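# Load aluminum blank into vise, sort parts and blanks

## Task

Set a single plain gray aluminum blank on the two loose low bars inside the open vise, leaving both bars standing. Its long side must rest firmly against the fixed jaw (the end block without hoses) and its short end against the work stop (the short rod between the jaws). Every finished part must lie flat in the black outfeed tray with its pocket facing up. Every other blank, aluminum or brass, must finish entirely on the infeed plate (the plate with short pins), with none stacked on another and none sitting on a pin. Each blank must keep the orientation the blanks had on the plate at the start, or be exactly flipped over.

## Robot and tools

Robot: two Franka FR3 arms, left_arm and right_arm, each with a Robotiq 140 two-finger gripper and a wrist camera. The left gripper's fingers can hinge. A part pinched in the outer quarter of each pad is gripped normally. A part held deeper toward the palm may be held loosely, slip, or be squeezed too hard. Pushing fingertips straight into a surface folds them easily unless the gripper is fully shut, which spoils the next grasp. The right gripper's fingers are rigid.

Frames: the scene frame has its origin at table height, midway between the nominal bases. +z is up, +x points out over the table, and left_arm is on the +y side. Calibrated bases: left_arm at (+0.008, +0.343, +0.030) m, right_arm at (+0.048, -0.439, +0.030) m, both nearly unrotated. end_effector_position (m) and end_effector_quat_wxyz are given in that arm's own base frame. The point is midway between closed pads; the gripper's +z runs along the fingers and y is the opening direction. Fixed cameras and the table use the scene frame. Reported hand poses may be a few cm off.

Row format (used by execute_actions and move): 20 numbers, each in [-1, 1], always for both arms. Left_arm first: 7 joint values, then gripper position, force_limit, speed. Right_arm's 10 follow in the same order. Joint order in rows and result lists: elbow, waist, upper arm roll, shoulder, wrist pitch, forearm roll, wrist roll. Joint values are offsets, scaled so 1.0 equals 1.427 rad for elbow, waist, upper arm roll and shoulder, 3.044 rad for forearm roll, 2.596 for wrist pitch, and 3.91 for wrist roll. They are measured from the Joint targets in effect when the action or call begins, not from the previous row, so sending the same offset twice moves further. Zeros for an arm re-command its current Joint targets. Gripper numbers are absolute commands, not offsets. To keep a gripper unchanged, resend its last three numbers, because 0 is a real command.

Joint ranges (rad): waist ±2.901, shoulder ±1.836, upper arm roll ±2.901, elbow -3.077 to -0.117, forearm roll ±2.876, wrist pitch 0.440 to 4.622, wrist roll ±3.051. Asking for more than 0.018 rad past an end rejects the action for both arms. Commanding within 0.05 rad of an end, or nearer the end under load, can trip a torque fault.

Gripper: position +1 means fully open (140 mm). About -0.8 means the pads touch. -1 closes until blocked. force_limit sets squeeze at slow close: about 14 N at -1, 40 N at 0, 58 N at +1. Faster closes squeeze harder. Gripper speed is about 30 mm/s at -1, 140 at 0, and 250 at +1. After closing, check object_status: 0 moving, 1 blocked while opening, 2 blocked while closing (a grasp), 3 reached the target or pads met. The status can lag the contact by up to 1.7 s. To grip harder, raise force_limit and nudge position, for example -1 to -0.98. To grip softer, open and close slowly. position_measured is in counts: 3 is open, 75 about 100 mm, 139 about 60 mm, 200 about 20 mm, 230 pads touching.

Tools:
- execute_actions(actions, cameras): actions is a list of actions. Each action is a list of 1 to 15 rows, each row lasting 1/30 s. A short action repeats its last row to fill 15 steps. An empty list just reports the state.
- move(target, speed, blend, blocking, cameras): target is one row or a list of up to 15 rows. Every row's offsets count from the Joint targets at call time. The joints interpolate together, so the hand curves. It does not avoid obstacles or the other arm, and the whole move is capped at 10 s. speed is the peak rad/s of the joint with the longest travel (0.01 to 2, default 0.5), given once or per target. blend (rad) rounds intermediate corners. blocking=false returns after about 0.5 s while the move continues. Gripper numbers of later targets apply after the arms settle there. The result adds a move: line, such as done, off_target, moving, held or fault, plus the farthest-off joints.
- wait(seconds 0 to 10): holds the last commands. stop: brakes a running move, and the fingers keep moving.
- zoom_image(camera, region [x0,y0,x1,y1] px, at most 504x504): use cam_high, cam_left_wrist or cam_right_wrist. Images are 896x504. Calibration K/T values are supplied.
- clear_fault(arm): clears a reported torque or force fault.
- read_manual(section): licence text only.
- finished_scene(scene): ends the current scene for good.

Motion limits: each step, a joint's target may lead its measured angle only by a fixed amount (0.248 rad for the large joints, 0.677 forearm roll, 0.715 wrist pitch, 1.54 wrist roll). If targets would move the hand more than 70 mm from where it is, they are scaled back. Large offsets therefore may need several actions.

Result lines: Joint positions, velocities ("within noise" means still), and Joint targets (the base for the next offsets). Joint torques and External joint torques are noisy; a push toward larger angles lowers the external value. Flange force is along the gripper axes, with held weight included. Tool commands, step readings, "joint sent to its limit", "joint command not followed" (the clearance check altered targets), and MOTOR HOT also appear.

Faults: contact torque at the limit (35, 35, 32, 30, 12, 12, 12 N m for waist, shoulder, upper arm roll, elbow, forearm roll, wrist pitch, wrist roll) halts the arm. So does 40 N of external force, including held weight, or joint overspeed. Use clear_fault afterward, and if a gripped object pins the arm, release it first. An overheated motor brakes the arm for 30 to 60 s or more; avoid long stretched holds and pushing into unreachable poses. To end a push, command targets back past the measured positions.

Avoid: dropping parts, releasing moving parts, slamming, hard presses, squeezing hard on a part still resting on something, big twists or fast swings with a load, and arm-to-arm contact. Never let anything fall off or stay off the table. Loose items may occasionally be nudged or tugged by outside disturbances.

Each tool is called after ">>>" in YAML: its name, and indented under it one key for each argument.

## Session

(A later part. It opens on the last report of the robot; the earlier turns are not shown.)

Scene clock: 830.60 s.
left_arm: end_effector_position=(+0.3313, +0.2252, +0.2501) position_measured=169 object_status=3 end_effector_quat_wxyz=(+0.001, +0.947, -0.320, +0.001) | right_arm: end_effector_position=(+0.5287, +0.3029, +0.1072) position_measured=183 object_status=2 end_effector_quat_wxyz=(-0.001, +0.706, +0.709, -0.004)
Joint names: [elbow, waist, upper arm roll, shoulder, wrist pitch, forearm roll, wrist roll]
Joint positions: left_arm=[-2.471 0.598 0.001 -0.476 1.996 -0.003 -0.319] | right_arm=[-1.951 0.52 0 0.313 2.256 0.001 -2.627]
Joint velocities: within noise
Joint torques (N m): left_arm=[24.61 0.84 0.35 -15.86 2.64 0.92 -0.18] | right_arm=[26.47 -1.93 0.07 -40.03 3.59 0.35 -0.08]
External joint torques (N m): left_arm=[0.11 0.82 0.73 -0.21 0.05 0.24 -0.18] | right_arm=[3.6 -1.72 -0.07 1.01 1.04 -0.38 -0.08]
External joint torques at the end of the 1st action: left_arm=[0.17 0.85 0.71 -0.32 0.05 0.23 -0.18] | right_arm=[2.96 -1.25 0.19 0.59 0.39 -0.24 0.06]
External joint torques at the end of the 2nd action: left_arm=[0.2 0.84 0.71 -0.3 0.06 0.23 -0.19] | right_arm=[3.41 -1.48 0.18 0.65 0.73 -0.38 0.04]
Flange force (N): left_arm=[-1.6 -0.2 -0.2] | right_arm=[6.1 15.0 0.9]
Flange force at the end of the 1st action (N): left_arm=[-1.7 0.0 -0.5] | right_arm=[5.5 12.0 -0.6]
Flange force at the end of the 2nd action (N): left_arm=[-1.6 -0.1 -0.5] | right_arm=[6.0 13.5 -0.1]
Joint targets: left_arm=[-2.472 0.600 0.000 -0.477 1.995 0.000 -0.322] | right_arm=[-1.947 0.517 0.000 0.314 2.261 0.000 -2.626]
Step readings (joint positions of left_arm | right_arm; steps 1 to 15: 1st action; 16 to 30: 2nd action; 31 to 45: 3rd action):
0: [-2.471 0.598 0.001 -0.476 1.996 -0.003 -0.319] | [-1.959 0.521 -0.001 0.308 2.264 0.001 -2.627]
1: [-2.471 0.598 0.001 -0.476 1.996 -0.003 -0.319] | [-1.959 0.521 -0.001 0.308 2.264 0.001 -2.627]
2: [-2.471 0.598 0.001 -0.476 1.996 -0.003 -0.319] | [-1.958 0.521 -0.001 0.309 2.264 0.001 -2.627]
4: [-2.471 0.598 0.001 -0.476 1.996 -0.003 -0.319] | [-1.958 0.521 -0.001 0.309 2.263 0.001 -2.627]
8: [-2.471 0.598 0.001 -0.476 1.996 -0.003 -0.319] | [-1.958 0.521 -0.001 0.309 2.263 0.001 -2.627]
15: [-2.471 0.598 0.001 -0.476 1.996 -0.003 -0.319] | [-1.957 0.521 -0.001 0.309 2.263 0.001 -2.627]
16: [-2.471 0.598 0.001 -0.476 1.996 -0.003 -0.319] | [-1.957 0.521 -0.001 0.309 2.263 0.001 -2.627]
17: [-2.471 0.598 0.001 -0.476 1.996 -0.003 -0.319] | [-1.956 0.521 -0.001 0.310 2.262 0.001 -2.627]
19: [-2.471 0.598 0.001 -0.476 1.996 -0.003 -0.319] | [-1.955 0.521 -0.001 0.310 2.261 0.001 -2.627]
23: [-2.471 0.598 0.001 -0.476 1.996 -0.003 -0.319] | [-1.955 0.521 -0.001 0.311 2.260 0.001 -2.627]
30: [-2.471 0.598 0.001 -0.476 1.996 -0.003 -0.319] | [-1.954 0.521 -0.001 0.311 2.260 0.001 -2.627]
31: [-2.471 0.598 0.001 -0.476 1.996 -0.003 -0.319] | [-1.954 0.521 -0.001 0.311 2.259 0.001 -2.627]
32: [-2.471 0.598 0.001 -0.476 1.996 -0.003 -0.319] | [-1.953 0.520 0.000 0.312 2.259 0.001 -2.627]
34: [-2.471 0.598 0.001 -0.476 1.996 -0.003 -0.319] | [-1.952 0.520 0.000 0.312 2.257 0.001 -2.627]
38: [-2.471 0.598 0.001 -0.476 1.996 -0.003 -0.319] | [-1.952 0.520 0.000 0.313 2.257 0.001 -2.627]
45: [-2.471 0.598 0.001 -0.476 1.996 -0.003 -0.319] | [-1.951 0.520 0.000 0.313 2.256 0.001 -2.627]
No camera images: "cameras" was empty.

>>> execute_actions:
  actions:
    - [[0,0,0,0,0,0,0,-0.32,-1,-1,-0.000029,0.003519,0,-0.000019,0.000005,0,0.001283,-1,-1,-1]]
    - [[0,0,0,0,0,0,0,-0.32,-1,-1,0.001378,0.001037,0,0.00095,-0.000235,0,0.000378,-1,-1,-1]]
    - [[0,0,0,0,0,0,0,-0.32,-1,-1,0.001378,0.001037,0,0.00095,-0.000235,0,0.000378,-1,-1,-1]]
  cameras: ["cam_right_wrist"]

>>> zoom_image:
  camera: "cam_right_wrist"
  region: [415, 90, 575, 190]

Scene clock: 838.43 s.
left_arm: end_effector_position=(+0.3313, +0.2252, +0.2501) position_measured=169 object_status=3 end_effector_quat_wxyz=(+0.001, +0.947, -0.320, +0.001) | right_arm: end_effector_position=(+0.5287, +0.3030, +0.1072) position_measured=183 object_status=2 end_effector_quat_wxyz=(-0.001, +0.706, +0.708, -0.005)
Joint names: [elbow, waist, upper arm roll, shoulder, wrist pitch, forearm roll, wrist roll]
Joint positions: left_arm=[-2.471 0.598 0.001 -0.476 1.996 -0.003 -0.319] | right_arm=[-1.948 0.521 -0.001 0.315 2.252 0.001 -2.624]
Joint velocities: within noise
Joint torques (N m): left_arm=[24.65 0.87 0.36 -15.89 2.65 0.91 -0.19] | right_arm=[26.51 1.49 2.13 -39.62 3.95 0.91 0.22]
External joint torques (N m): left_arm=[0.15 0.86 0.75 -0.24 0.05 0.22 -0.19] | right_arm=[3.59 1.52 1.84 1.59 1.4 0.18 0.22]
External joint torques at the end of the 1st action: left_arm=[0.15 0.79 0.68 -0.3 0.06 0.23 -0.21] | right_arm=[3.12 0.19 1.15 1.08 1.09 0.11 0.15]
External joint torques at the end of the 2nd action: left_arm=[0.15 0.83 0.67 -0.29 0.06 0.24 -0.17] | right_arm=[3.54 1.12 1.42 1.31 1.23 0.09 0.16]
Flange force (N): left_arm=[-1.7 -0.2 -0.3] | right_arm=[11.2 13.4 2.5]
Flange force at the end of the 1st action (N): left_arm=[-1.5 0.1 -0.4] | right_arm=[8.0 11.8 1.5]
Flange force at the end of the 2nd action (N): left_arm=[-1.6 0.0 -0.4] | right_arm=[10.1 13.1 1.8]
Joint targets: left_arm=[-2.472 0.600 0.000 -0.477 1.995 0.000 -0.322] | right_arm=[-1.943 0.525 0.000 0.317 2.260 0.000 -2.618]
Step readings (joint positions of left_arm | right_arm; steps 1 to 15: 1st action; 16 to 30: 2nd action; 31 to 45: 3rd action):
0: [-2.471 0.598 0.001 -0.476 1.996 -0.003 -0.319] | [-1.951 0.520 0.000 0.313 2.256 0.001 -2.627]
1: [-2.471 0.598 0.001 -0.476 1.996 -0.003 -0.319] | [-1.951 0.520 0.000 0.313 2.256 0.001 -2.626]
2: [-2.471 0.598 0.001 -0.476 1.996 -0.003 -0.319] | [-1.951 0.520 0.000 0.313 2.256 0.001 -2.626]
4: [-2.471 0.598 0.001 -0.476 1.996 -0.003 -0.319] | [-1.951 0.520 0.000 0.313 2.256 0.001 -2.626]
8: [-2.471 0.598 0.001 -0.476 1.996 -0.003 -0.319] | [-1.951 0.520 0.000 0.313 2.256 0.001 -2.626]
15: [-2.471 0.598 0.001 -0.476 1.996 -0.003 -0.319] | [-1.951 0.520 0.000 0.313 2.256 0.001 -2.626]
16: [-2.471 0.598 0.001 -0.476 1.996 -0.003 -0.319] | [-1.951 0.520 0.000 0.313 2.256 0.001 -2.626]
17: [-2.471 0.598 0.001 -0.476 1.996 -0.003 -0.319] | [-1.951 0.520 0.000 0.313 2.255 0.001 -2.625]
19: [-2.471 0.598 0.001 -0.476 1.996 -0.003 -0.319] | [-1.950 0.520 0.000 0.313 2.255 0.001 -2.625]
23: [-2.471 0.598 0.001 -0.476 1.996 -0.003 -0.319] | [-1.950 0.520 0.000 0.314 2.254 0.001 -2.625]
30: [-2.471 0.598 0.001 -0.476 1.996 -0.003 -0.319] | [-1.950 0.520 0.000 0.314 2.254 0.001 -2.625]
31: [-2.471 0.598 0.001 -0.476 1.996 -0.003 -0.319] | [-1.949 0.520 0.000 0.314 2.254 0.001 -2.625]
32: [-2.471 0.598 0.001 -0.476 1.996 -0.003 -0.319] | [-1.949 0.521 -0.001 0.314 2.254 0.001 -2.625]
34: [-2.471 0.598 0.001 -0.476 1.996 -0.003 -0.319] | [-1.948 0.521 -0.001 0.314 2.253 0.001 -2.625]
38: [-2.471 0.598 0.001 -0.476 1.996 -0.003 -0.319] | [-1.948 0.521 -0.001 0.315 2.253 0.001 -2.624]
45: [-2.471 0.598 0.001 -0.476 1.996 -0.003 -0.319] | [-1.948 0.521 -0.001 0.315 2.252 0.001 -2.624]
camera_calibration:
cam_right_wrist: T_world_to_cam=[[0.99967, 0.0196664, -0.0164968, -0.523298], [0.024206, -0.936117, 0.350854, 0.237352], [-0.00854296, -0.351137, -0.936285, 0.346786], [0, 0, 0, 1]] pos_world=[0.520343, 0.354251, 0.232782]
Images, in order (width x height): cam_right_wrist 896x504.

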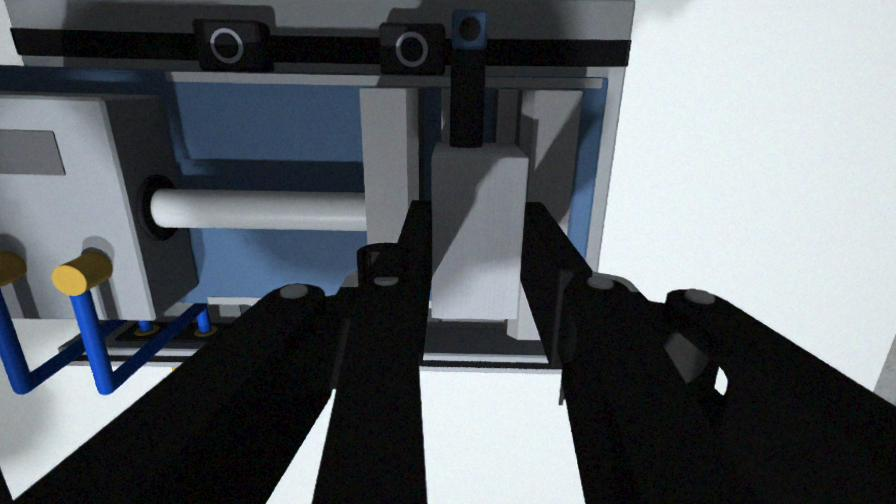

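Scaled by 3.150 from the camera's 896x504 image, which has a finer 1280x720 frame.

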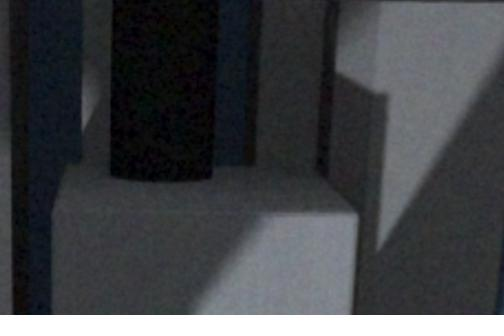

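>>> execute_actions:
  actions:
    - [[0,0,0,0,0,0,0,-0.32,-1,-1,-0.000788,0,0,0.00159,0.001305,0,0,-1,-1,-1]]
    - [[0,0,0,0,0,0,0,-0.32,-1,-1,0.00037,-0.000309,0,0.002388,0.001108,0,-0.000113,-1,-1,-1]]
    - [[0,0,0,0,0,0,0,-0.32,-1,-1,-0.003005,0.000098,0,-0.002071,0.000513,0,0.000036,-1,-1,-1]]
  cameras: []

Scene clock: 845.57 s.
left_arm: end_effector_position=(+0.3313, +0.2252, +0.2501) position_measured=169 object_status=3 end_effector_quat_wxyz=(+0.001, +0.947, -0.320, +0.001) | right_arm: end_effector_position=(+0.5288, +0.3030, +0.1071) position_measured=183 object_status=2 end_effector_quat_wxyz=(-0.001, +0.706, +0.708, -0.005)
Joint names: [elbow, waist, upper arm roll, shoulder, wrist pitch, forearm roll, wrist roll]
Joint positions: left_arm=[-2.471 0.598 0.001 -0.476 1.996 -0.003 -0.319] | right_arm=[-1.947 0.521 -0.001 0.315 2.252 0.001 -2.624]
Joint velocities: within noise
Joint torques (N m): left_arm=[24.67 0.88 0.3 -15.87 2.66 0.91 -0.18] | right_arm=[24.48 1.09 2.23 -37.53 4.38 0.96 0.15]
External joint torques (N m): left_arm=[0.2 0.92 0.75 -0.3 0.06 0.23 -0.18] | right_arm=[1.64 0.9 1.74 3.51 1.84 0.23 0.15]
External joint torques at the end of the 1st action: left_arm=[0.18 0.77 0.62 -0.26 0.06 0.24 -0.18] | right_arm=[2.55 1.44 1.89 2.98 1.85 0.23 0.23]
External joint torques at the end of the 2nd action: left_arm=[0.18 0.85 0.75 -0.29 0.06 0.23 -0.18] | right_arm=[2.73 0.98 1.77 4.75 2.34 0.21 0.2]
Flange force (N): left_arm=[-1.8 -0.2 -0.5] | right_arm=[8.7 10.9 7.6]
Flange force at the end of the 1st action (N): left_arm=[-1.5 -0.1 -0.4] | right_arm=[10.6 12.5 6.2]
Flange force at the end of the 2nd action (N): left_arm=[-1.7 -0.1 -0.4] | right_arm=[12.5 17.1 9.6]
Joint targets: left_arm=[-2.472 0.600 0.000 -0.477 1.995 0.000 -0.322] | right_arm=[-1.948 0.524 0.000 0.320 2.268 0.000 -2.619]
Step readings (joint positions of left_arm | right_arm; steps 1 to 15: 1st action; 16 to 30: 2nd action; 31 to 45: 3rd action):
0: [-2.471 0.598 0.001 -0.476 1.996 -0.003 -0.319] | [-1.947 0.521 -0.001 0.315 2.252 0.001 -2.624]
1: [-2.471 0.598 0.001 -0.476 1.996 -0.003 -0.319] | [-1.947 0.521 -0.001 0.315 2.252 0.001 -2.624]
2: [-2.471 0.598 0.001 -0.476 1.996 -0.003 -0.319] | [-1.947 0.521 -0.001 0.315 2.252 0.001 -2.624]
4: [-2.471 0.598 0.001 -0.476 1.996 -0.003 -0.319] | [-1.947 0.521 -0.001 0.315 2.252 0.001 -2.624]
8: [-2.471 0.598 0.001 -0.476 1.996 -0.003 -0.319] | [-1.947 0.521 -0.001 0.315 2.252 0.001 -2.624]
15: [-2.471 0.598 0.001 -0.476 1.996 -0.003 -0.319] | [-1.947 0.521 -0.001 0.315 2.252 0.001 -2.624]
16: [-2.471 0.598 0.001 -0.476 1.996 -0.003 -0.319] | [-1.947 0.521 -0.001 0.315 2.252 0.001 -2.624]
17: [-2.471 0.598 0.001 -0.476 1.996 -0.003 -0.319] | [-1.947 0.521 -0.001 0.315 2.252 0.001 -2.624]
19: [-2.471 0.598 0.001 -0.476 1.996 -0.003 -0.319] | [-1.947 0.521 -0.001 0.315 2.252 0.001 -2.624]
23: [-2.471 0.598 0.001 -0.476 1.996 -0.003 -0.319] | [-1.947 0.521 -0.001 0.315 2.252 0.001 -2.624]
30: [-2.471 0.598 0.001 -0.476 1.996 -0.003 -0.319] | [-1.947 0.521 -0.001 0.315 2.252 0.001 -2.624]
31: [-2.471 0.598 0.001 -0.476 1.996 -0.003 -0.319] | [-1.947 0.521 -0.001 0.315 2.252 0.001 -2.624]
32: [-2.471 0.598 0.001 -0.476 1.996 -0.003 -0.319] | [-1.947 0.521 -0.001 0.315 2.252 0.001 -2.624]
34: [-2.471 0.598 0.001 -0.476 1.996 -0.003 -0.319] | [-1.947 0.521 -0.001 0.315 2.252 0.001 -2.624]
38: [-2.471 0.598 0.001 -0.476 1.996 -0.003 -0.319] | [-1.947 0.521 -0.001 0.315 2.252 0.001 -2.624]
45: [-2.471 0.598 0.001 -0.476 1.996 -0.003 -0.319] | [-1.947 0.521 -0.001 0.315 2.252 0.001 -2.624]
No camera images: "cameras" was empty.

>>> execute_actions:
  actions:
    - [[0,0,0,0,0,0,0,-0.32,-1,-1,0,0,0,0,0,0,0,-0.25,-1,-1]]
    - [[0,0,0,0,0,0,0,-0.32,-1,-1,0,0,0,0,0,0,0,-0.25,-1,-1]]
  cameras: ["cam_right_wrist"]

Scene clock: 858.20 s.
left_arm: end_effector_position=(+0.3313, +0.2252, +0.2501) position_measured=169 object_status=3 end_effector_quat_wxyz=(+0.001, +0.947, -0.320, +0.001) | right_arm: end_effector_position=(+0.5309, +0.3053, +0.1062) position_measured=160 object_status=3 end_effector_quat_wxyz=(+0.000, +0.706, +0.708, -0.001)
Joint names: [elbow, waist, upper arm roll, shoulder, wrist pitch, forearm roll, wrist roll]
Joint positions: left_arm=[-2.471 0.598 0.001 -0.476 1.996 -0.003 -0.319] | right_arm=[-1.947 0.523 -0.001 0.318 2.263 0.001 -2.622]
Joint velocities: within noise
Joint torques (N m): left_arm=[24.65 0.86 0.35 -15.87 2.65 0.91 -0.21] | right_arm=[24.29 0.1 1.08 -40.13 2.78 0.77 0.11]
External joint torques (N m): left_arm=[0.22 0.8 0.7 -0.33 0.07 0.22 -0.21] | right_arm=[1.45 -0.04 0.63 1.01 0.22 0.04 0.11]
External joint torques at the end of the 1st action: left_arm=[0.18 0.89 0.8 -0.34 0.07 0.23 -0.19] | right_arm=[1.42 0.13 0.81 1.1 0.22 0.01 0.08]
Flange force (N): left_arm=[-1.5 0.0 -0.5] | right_arm=[4.6 7.0 0.9]
Flange force at the end of the 1st action (N): left_arm=[-1.9 0.0 -0.4] | right_arm=[4.8 7.0 1.0]
Joint targets: left_arm=[-2.472 0.600 0.000 -0.477 1.995 0.000 -0.322] | right_arm=[-1.948 0.524 0.000 0.320 2.268 0.000 -2.619]
Step readings (joint positions of left_arm | right_arm; steps 1 to 15: 1st action; 16 to 30: 2nd action):
0: [-2.471 0.598 0.001 -0.476 1.996 -0.003 -0.319] | [-1.947 0.521 -0.001 0.315 2.252 0.001 -2.624]
1: [-2.471 0.598 0.001 -0.476 1.996 -0.003 -0.319] | [-1.947 0.521 -0.001 0.315 2.252 0.001 -2.624]
2: [-2.471 0.598 0.001 -0.476 1.996 -0.003 -0.319] | [-1.947 0.521 -0.001 0.315 2.252 0.001 -2.624]
4: [-2.471 0.598 0.001 -0.476 1.996 -0.003 -0.319] | [-1.947 0.522 -0.001 0.316 2.255 0.001 -2.624]
8: [-2.471 0.598 0.001 -0.476 1.996 -0.003 -0.319] | [-1.947 0.523 -0.001 0.318 2.259 0.001 -2.623]
15: [-2.471 0.598 0.001 -0.476 1.996 -0.003 -0.319] | [-1.947 0.523 -0.001 0.318 2.262 0.001 -2.623]
16: [-2.471 0.598 0.001 -0.476 1.996 -0.003 -0.319] | [-1.947 0.523 -0.001 0.318 2.263 0.001 -2.623]
17: [-2.471 0.598 0.001 -0.476 1.996 -0.003 -0.319] | [-1.947 0.523 -0.001 0.318 2.263 0.001 -2.623]
19: [-2.471 0.598 0.001 -0.476 1.996 -0.003 -0.319] | [-1.947 0.523 -0.001 0.318 2.263 0.001 -2.622]
23: [-2.471 0.598 0.001 -0.476 1.996 -0.003 -0.319] | [-1.947 0.523 -0.001 0.318 2.263 0.001 -2.622]
30: [-2.471 0.598 0.001 -0.476 1.996 -0.003 -0.319] | [-1.947 0.523 -0.001 0.318 2.263 0.001 -2.622]
camera_calibration:
cam_right_wrist: T_world_to_cam=[[0.99977, 0.0193686, -0.00923417, -0.526253], [0.0213703, -0.937497, 0.347336, 0.242107], [-0.00192959, -0.347453, -0.937695, 0.342278], [0, 0, 0, 1]] pos_world=[0.521619, 0.356093, 0.232001]
Images, in order (width x height): cam_right_wrist 896x504.

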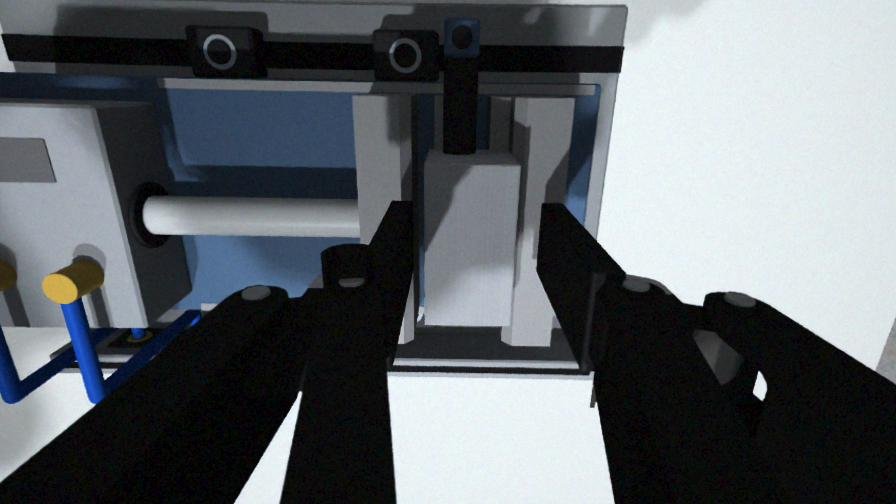

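>>> move:
  target:
    - [0,0,0,0,0,0,0,-0.32,-1,-1,0.011001,0,0,-0.019227,-0.016617,0,0,-0.25,-1,-1]
    - [0,0,0,0,0,0,0,-0.32,-1,-1,0.088507,0,0,-0.084626,-0.095171,0,0,-0.25,-1,-1]
  speed: [0.06,0.35]
  cameras: ["all"]

Scene clock: 868.57 s.
left_arm: end_effector_position=(+0.3313, +0.2252, +0.2501) position_measured=169 object_status=3 end_effector_quat_wxyz=(+0.001, +0.947, -0.320, +0.001) | right_arm: end_effector_position=(+0.5328, +0.3065, +0.2164) position_measured=160 object_status=3 end_effector_quat_wxyz=(+0.001, +0.706, +0.708, +0.003)
Joint names: [elbow, waist, upper arm roll, shoulder, wrist pitch, forearm roll, wrist roll]
Joint positions: left_arm=[-2.471 0.598 0.001 -0.476 1.996 -0.003 -0.319] | right_arm=[-1.822 0.523 -0.001 0.197 2.026 0.001 -2.622]
Joint velocities: left_arm=[within noise] | right_arm=[-0.002 0.001 -0.001 0.001 -0.004 0 0.001]
Joint torques (N m): left_arm=[24.67 0.84 0.38 -15.86 2.66 0.92 -0.22] | right_arm=[26.01 0.1 1 -38.01 2.27 0.88 0.12]
External joint torques (N m): left_arm=[0.24 0.82 0.75 -0.31 0.08 0.23 -0.22] | right_arm=[1.37 0.05 0.75 1.2 -0.34 0.02 0.12]
Flange force (N): left_arm=[-1.6 -0.2 -0.5] | right_arm=[5.5 8.1 -2.0]
Joint targets: left_arm=[-2.472 0.600 0.000 -0.477 1.995 0.000 -0.322] | right_arm=[-1.822 0.524 0.000 0.199 2.021 0.000 -2.619]
move: done
camera_calibration:
cam_left_wrist: T_world_to_cam=[[-0.60704, -0.794669, 0.0017313, 0.386616], [-0.748231, 0.572297, 0.335599, 0.0431717], [-0.267681, 0.202426, -0.942004, 0.421555], [0, 0, 0, 1]] pos_world=[0.379836, 0.197191, 0.381949]
cam_right_wrist: T_world_to_cam=[[0.999812, 0.0192917, -0.00203021, -0.5287], [0.0188156, -0.938998, 0.343408, 0.207587], [0.00471856, -0.343381, -0.939184, 0.441552], [0, 0, 0, 1]] pos_world=[0.522611, 0.356743, 0.342338]

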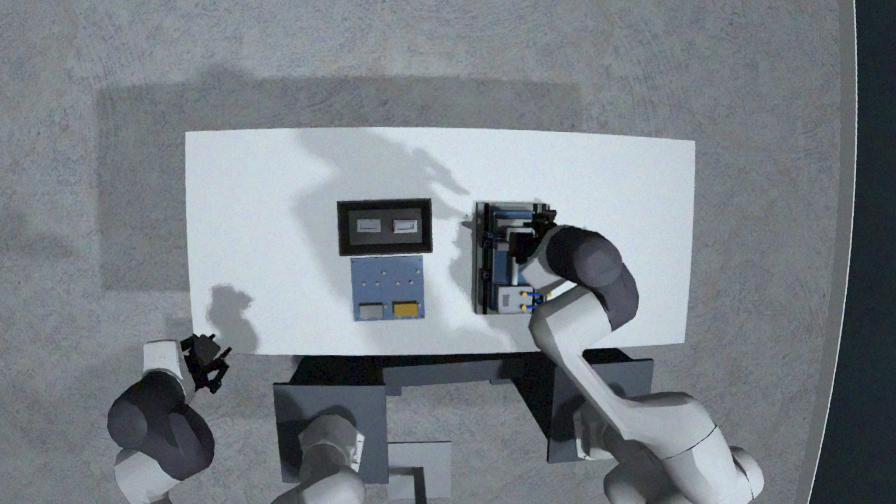

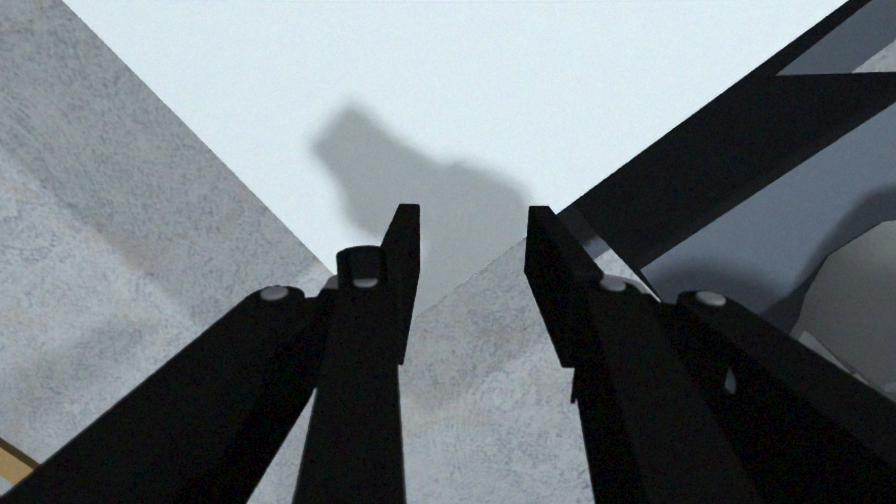

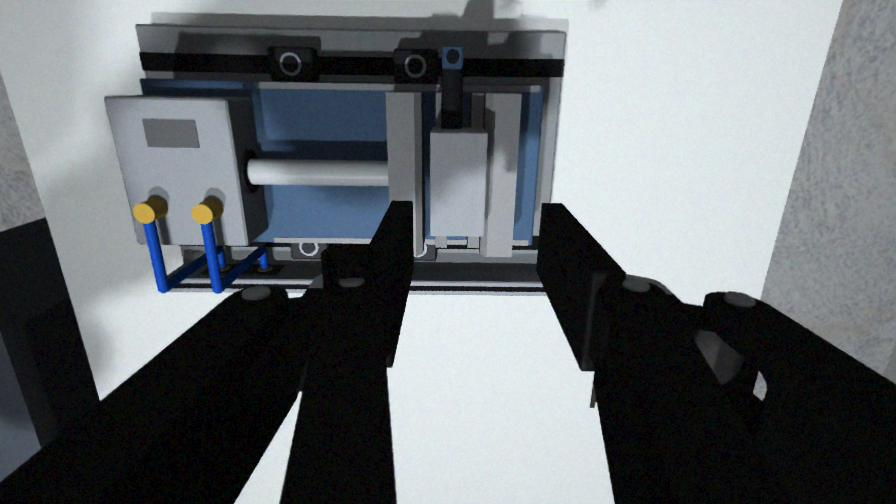

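>>> zoom_image:
  camera: "cam_right_wrist"
  region: [380, 80, 560, 270]

>>> zoom_image:
  camera: "cam_high"
  region: [325, 190, 445, 330]

>>> zoom_image:
  camera: "cam_high"
  region: [465, 190, 565, 325]

Scaled by 2.653 from the camera's 896x504 image, which has a finer 1280x720 frame.

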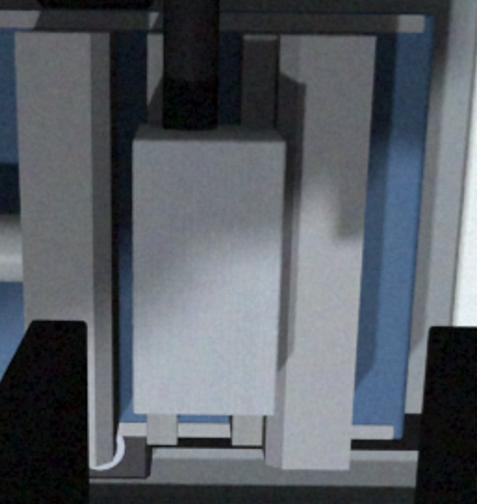

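Scaled by 3.600 from the camera's 896x504 image, which has a finer 1280x720 frame.

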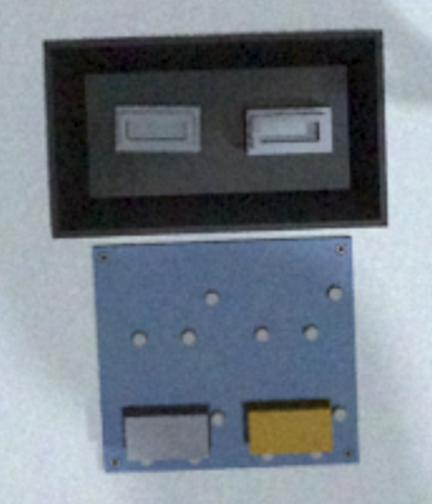

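Scaled by 3.733 from the camera's 896x504 image, which has a finer 1280x720 frame.

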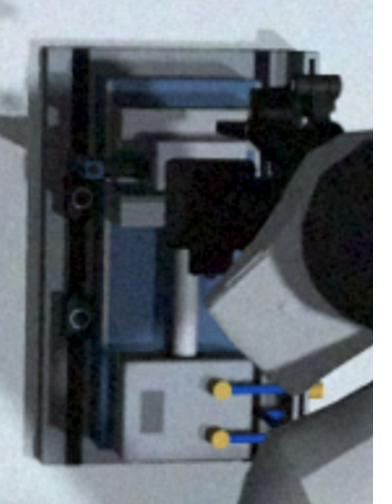

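>>> zoom_image:
  camera: "cam_right_wrist"
  region: [425, 90, 505, 150]

>>> zoom_image:
  camera: "cam_right_wrist"
  region: [425, 190, 525, 265]

Scaled by 6.300 from the camera's 896x504 image, which has a finer 1280x720 frame.

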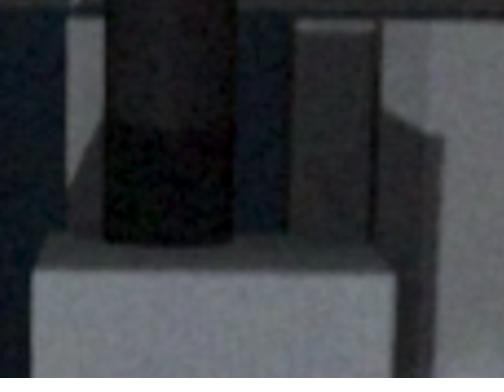

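Scaled by 5.040 from the camera's 896x504 image, which has a finer 1280x720 frame.

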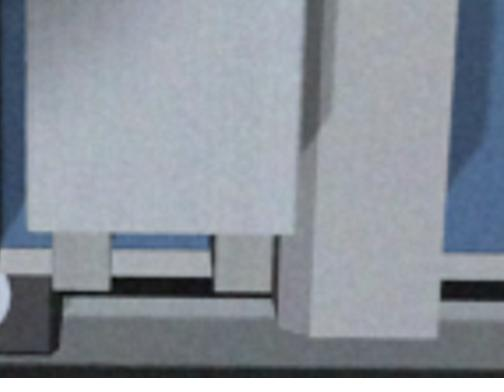

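>>> move:
  target: [0,0,0,0,0,0,0,-0.32,-1,-1,0.026280,-0.032262,0,0.018966,-0.004020,0,-0.011774,-0.25,-1,-1]
  speed: 0.2
  cameras: ["cam_right_wrist"]

>>> zoom_image:
  camera: "cam_right_wrist"
  region: [390, 40, 510, 210]

>>> zoom_image:
  camera: "cam_right_wrist"
  region: [390, 50, 470, 110]

Scene clock: 948.47 s.
left_arm: end_effector_position=(+0.3313, +0.2252, +0.2501) position_measured=169 object_status=3 end_effector_quat_wxyz=(+0.001, +0.947, -0.320, +0.001) | right_arm: end_effector_position=(+0.5527, +0.2872, +0.2159) position_measured=160 object_status=3 end_effector_quat_wxyz=(+0.001, +0.708, +0.706, +0.002)
Joint names: [elbow, waist, upper arm roll, shoulder, wrist pitch, forearm roll, wrist roll]
Joint positions: left_arm=[-2.471 0.598 0.001 -0.476 1.996 -0.003 -0.319] | right_arm=[-1.786 0.48 -0.001 0.224 2.015 0.001 -2.659]
Joint velocities: left_arm=[within noise] | right_arm=[0 0 -0.001 0 0 0.001 -0.007]
Joint torques (N m): left_arm=[24.71 0.86 0.32 -15.91 2.66 0.92 -0.2] | right_arm=[26.41 -0.46 1.04 -38.79 2.26 0.91 -0.13]
External joint torques (N m): left_arm=[0.2 0.87 0.76 -0.21 0.07 0.23 -0.2] | right_arm=[1.7 -0.48 0.79 1.37 -0.34 0.05 -0.13]
Flange force (N): left_arm=[-1.6 -0.4 -0.4] | right_arm=[5.3 10.7 -2.5]
Joint targets: left_arm=[-2.472 0.600 0.000 -0.477 1.995 0.000 -0.322] | right_arm=[-1.784 0.478 0.000 0.226 2.010 0.000 -2.665]
move: done
camera_calibration:
cam_right_wrist: T_world_to_cam=[[0.999897, 0.013955, -0.00342435, -0.546453], [0.0142808, -0.938777, 0.344228, 0.191504], [0.00158899, -0.344241, -0.93888, 0.436229], [0, 0, 0, 1]] pos_world=[0.542969, 0.337573, 0.341775]
Images, in order (width x height): cam_right_wrist 896x504.

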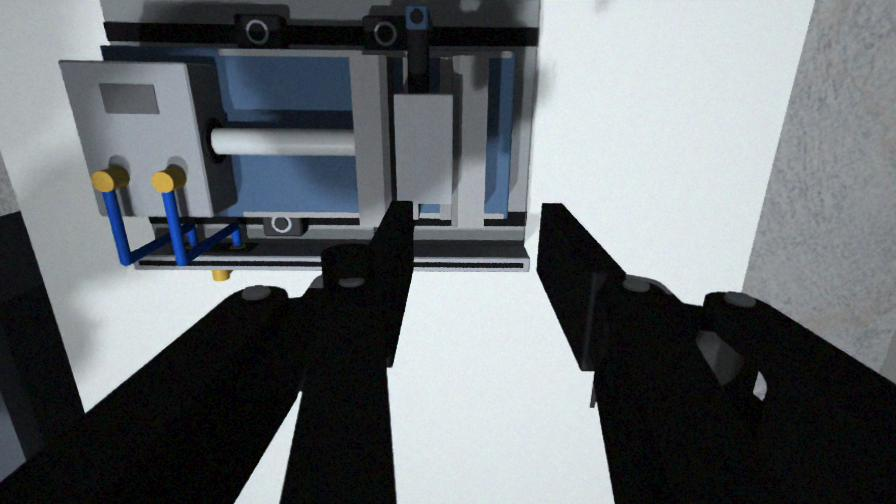

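Scaled by 2.965 from the camera's 896x504 image, which has a finer 1280x720 frame.

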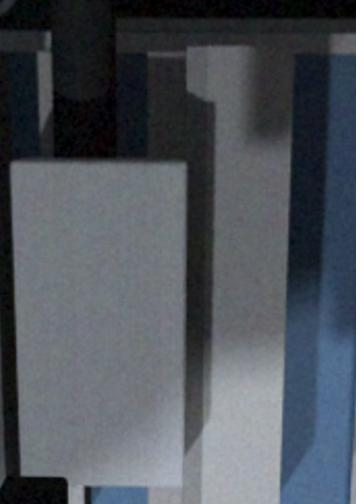

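Scaled by 6.300 from the camera's 896x504 image, which has a finer 1280x720 frame.

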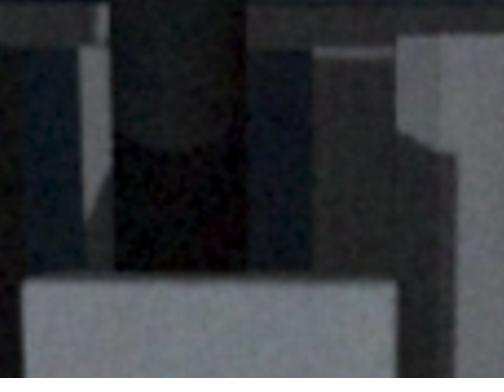

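>>> finished_scene:
  scene: 2
  done: true

The scene is finished: the task was done.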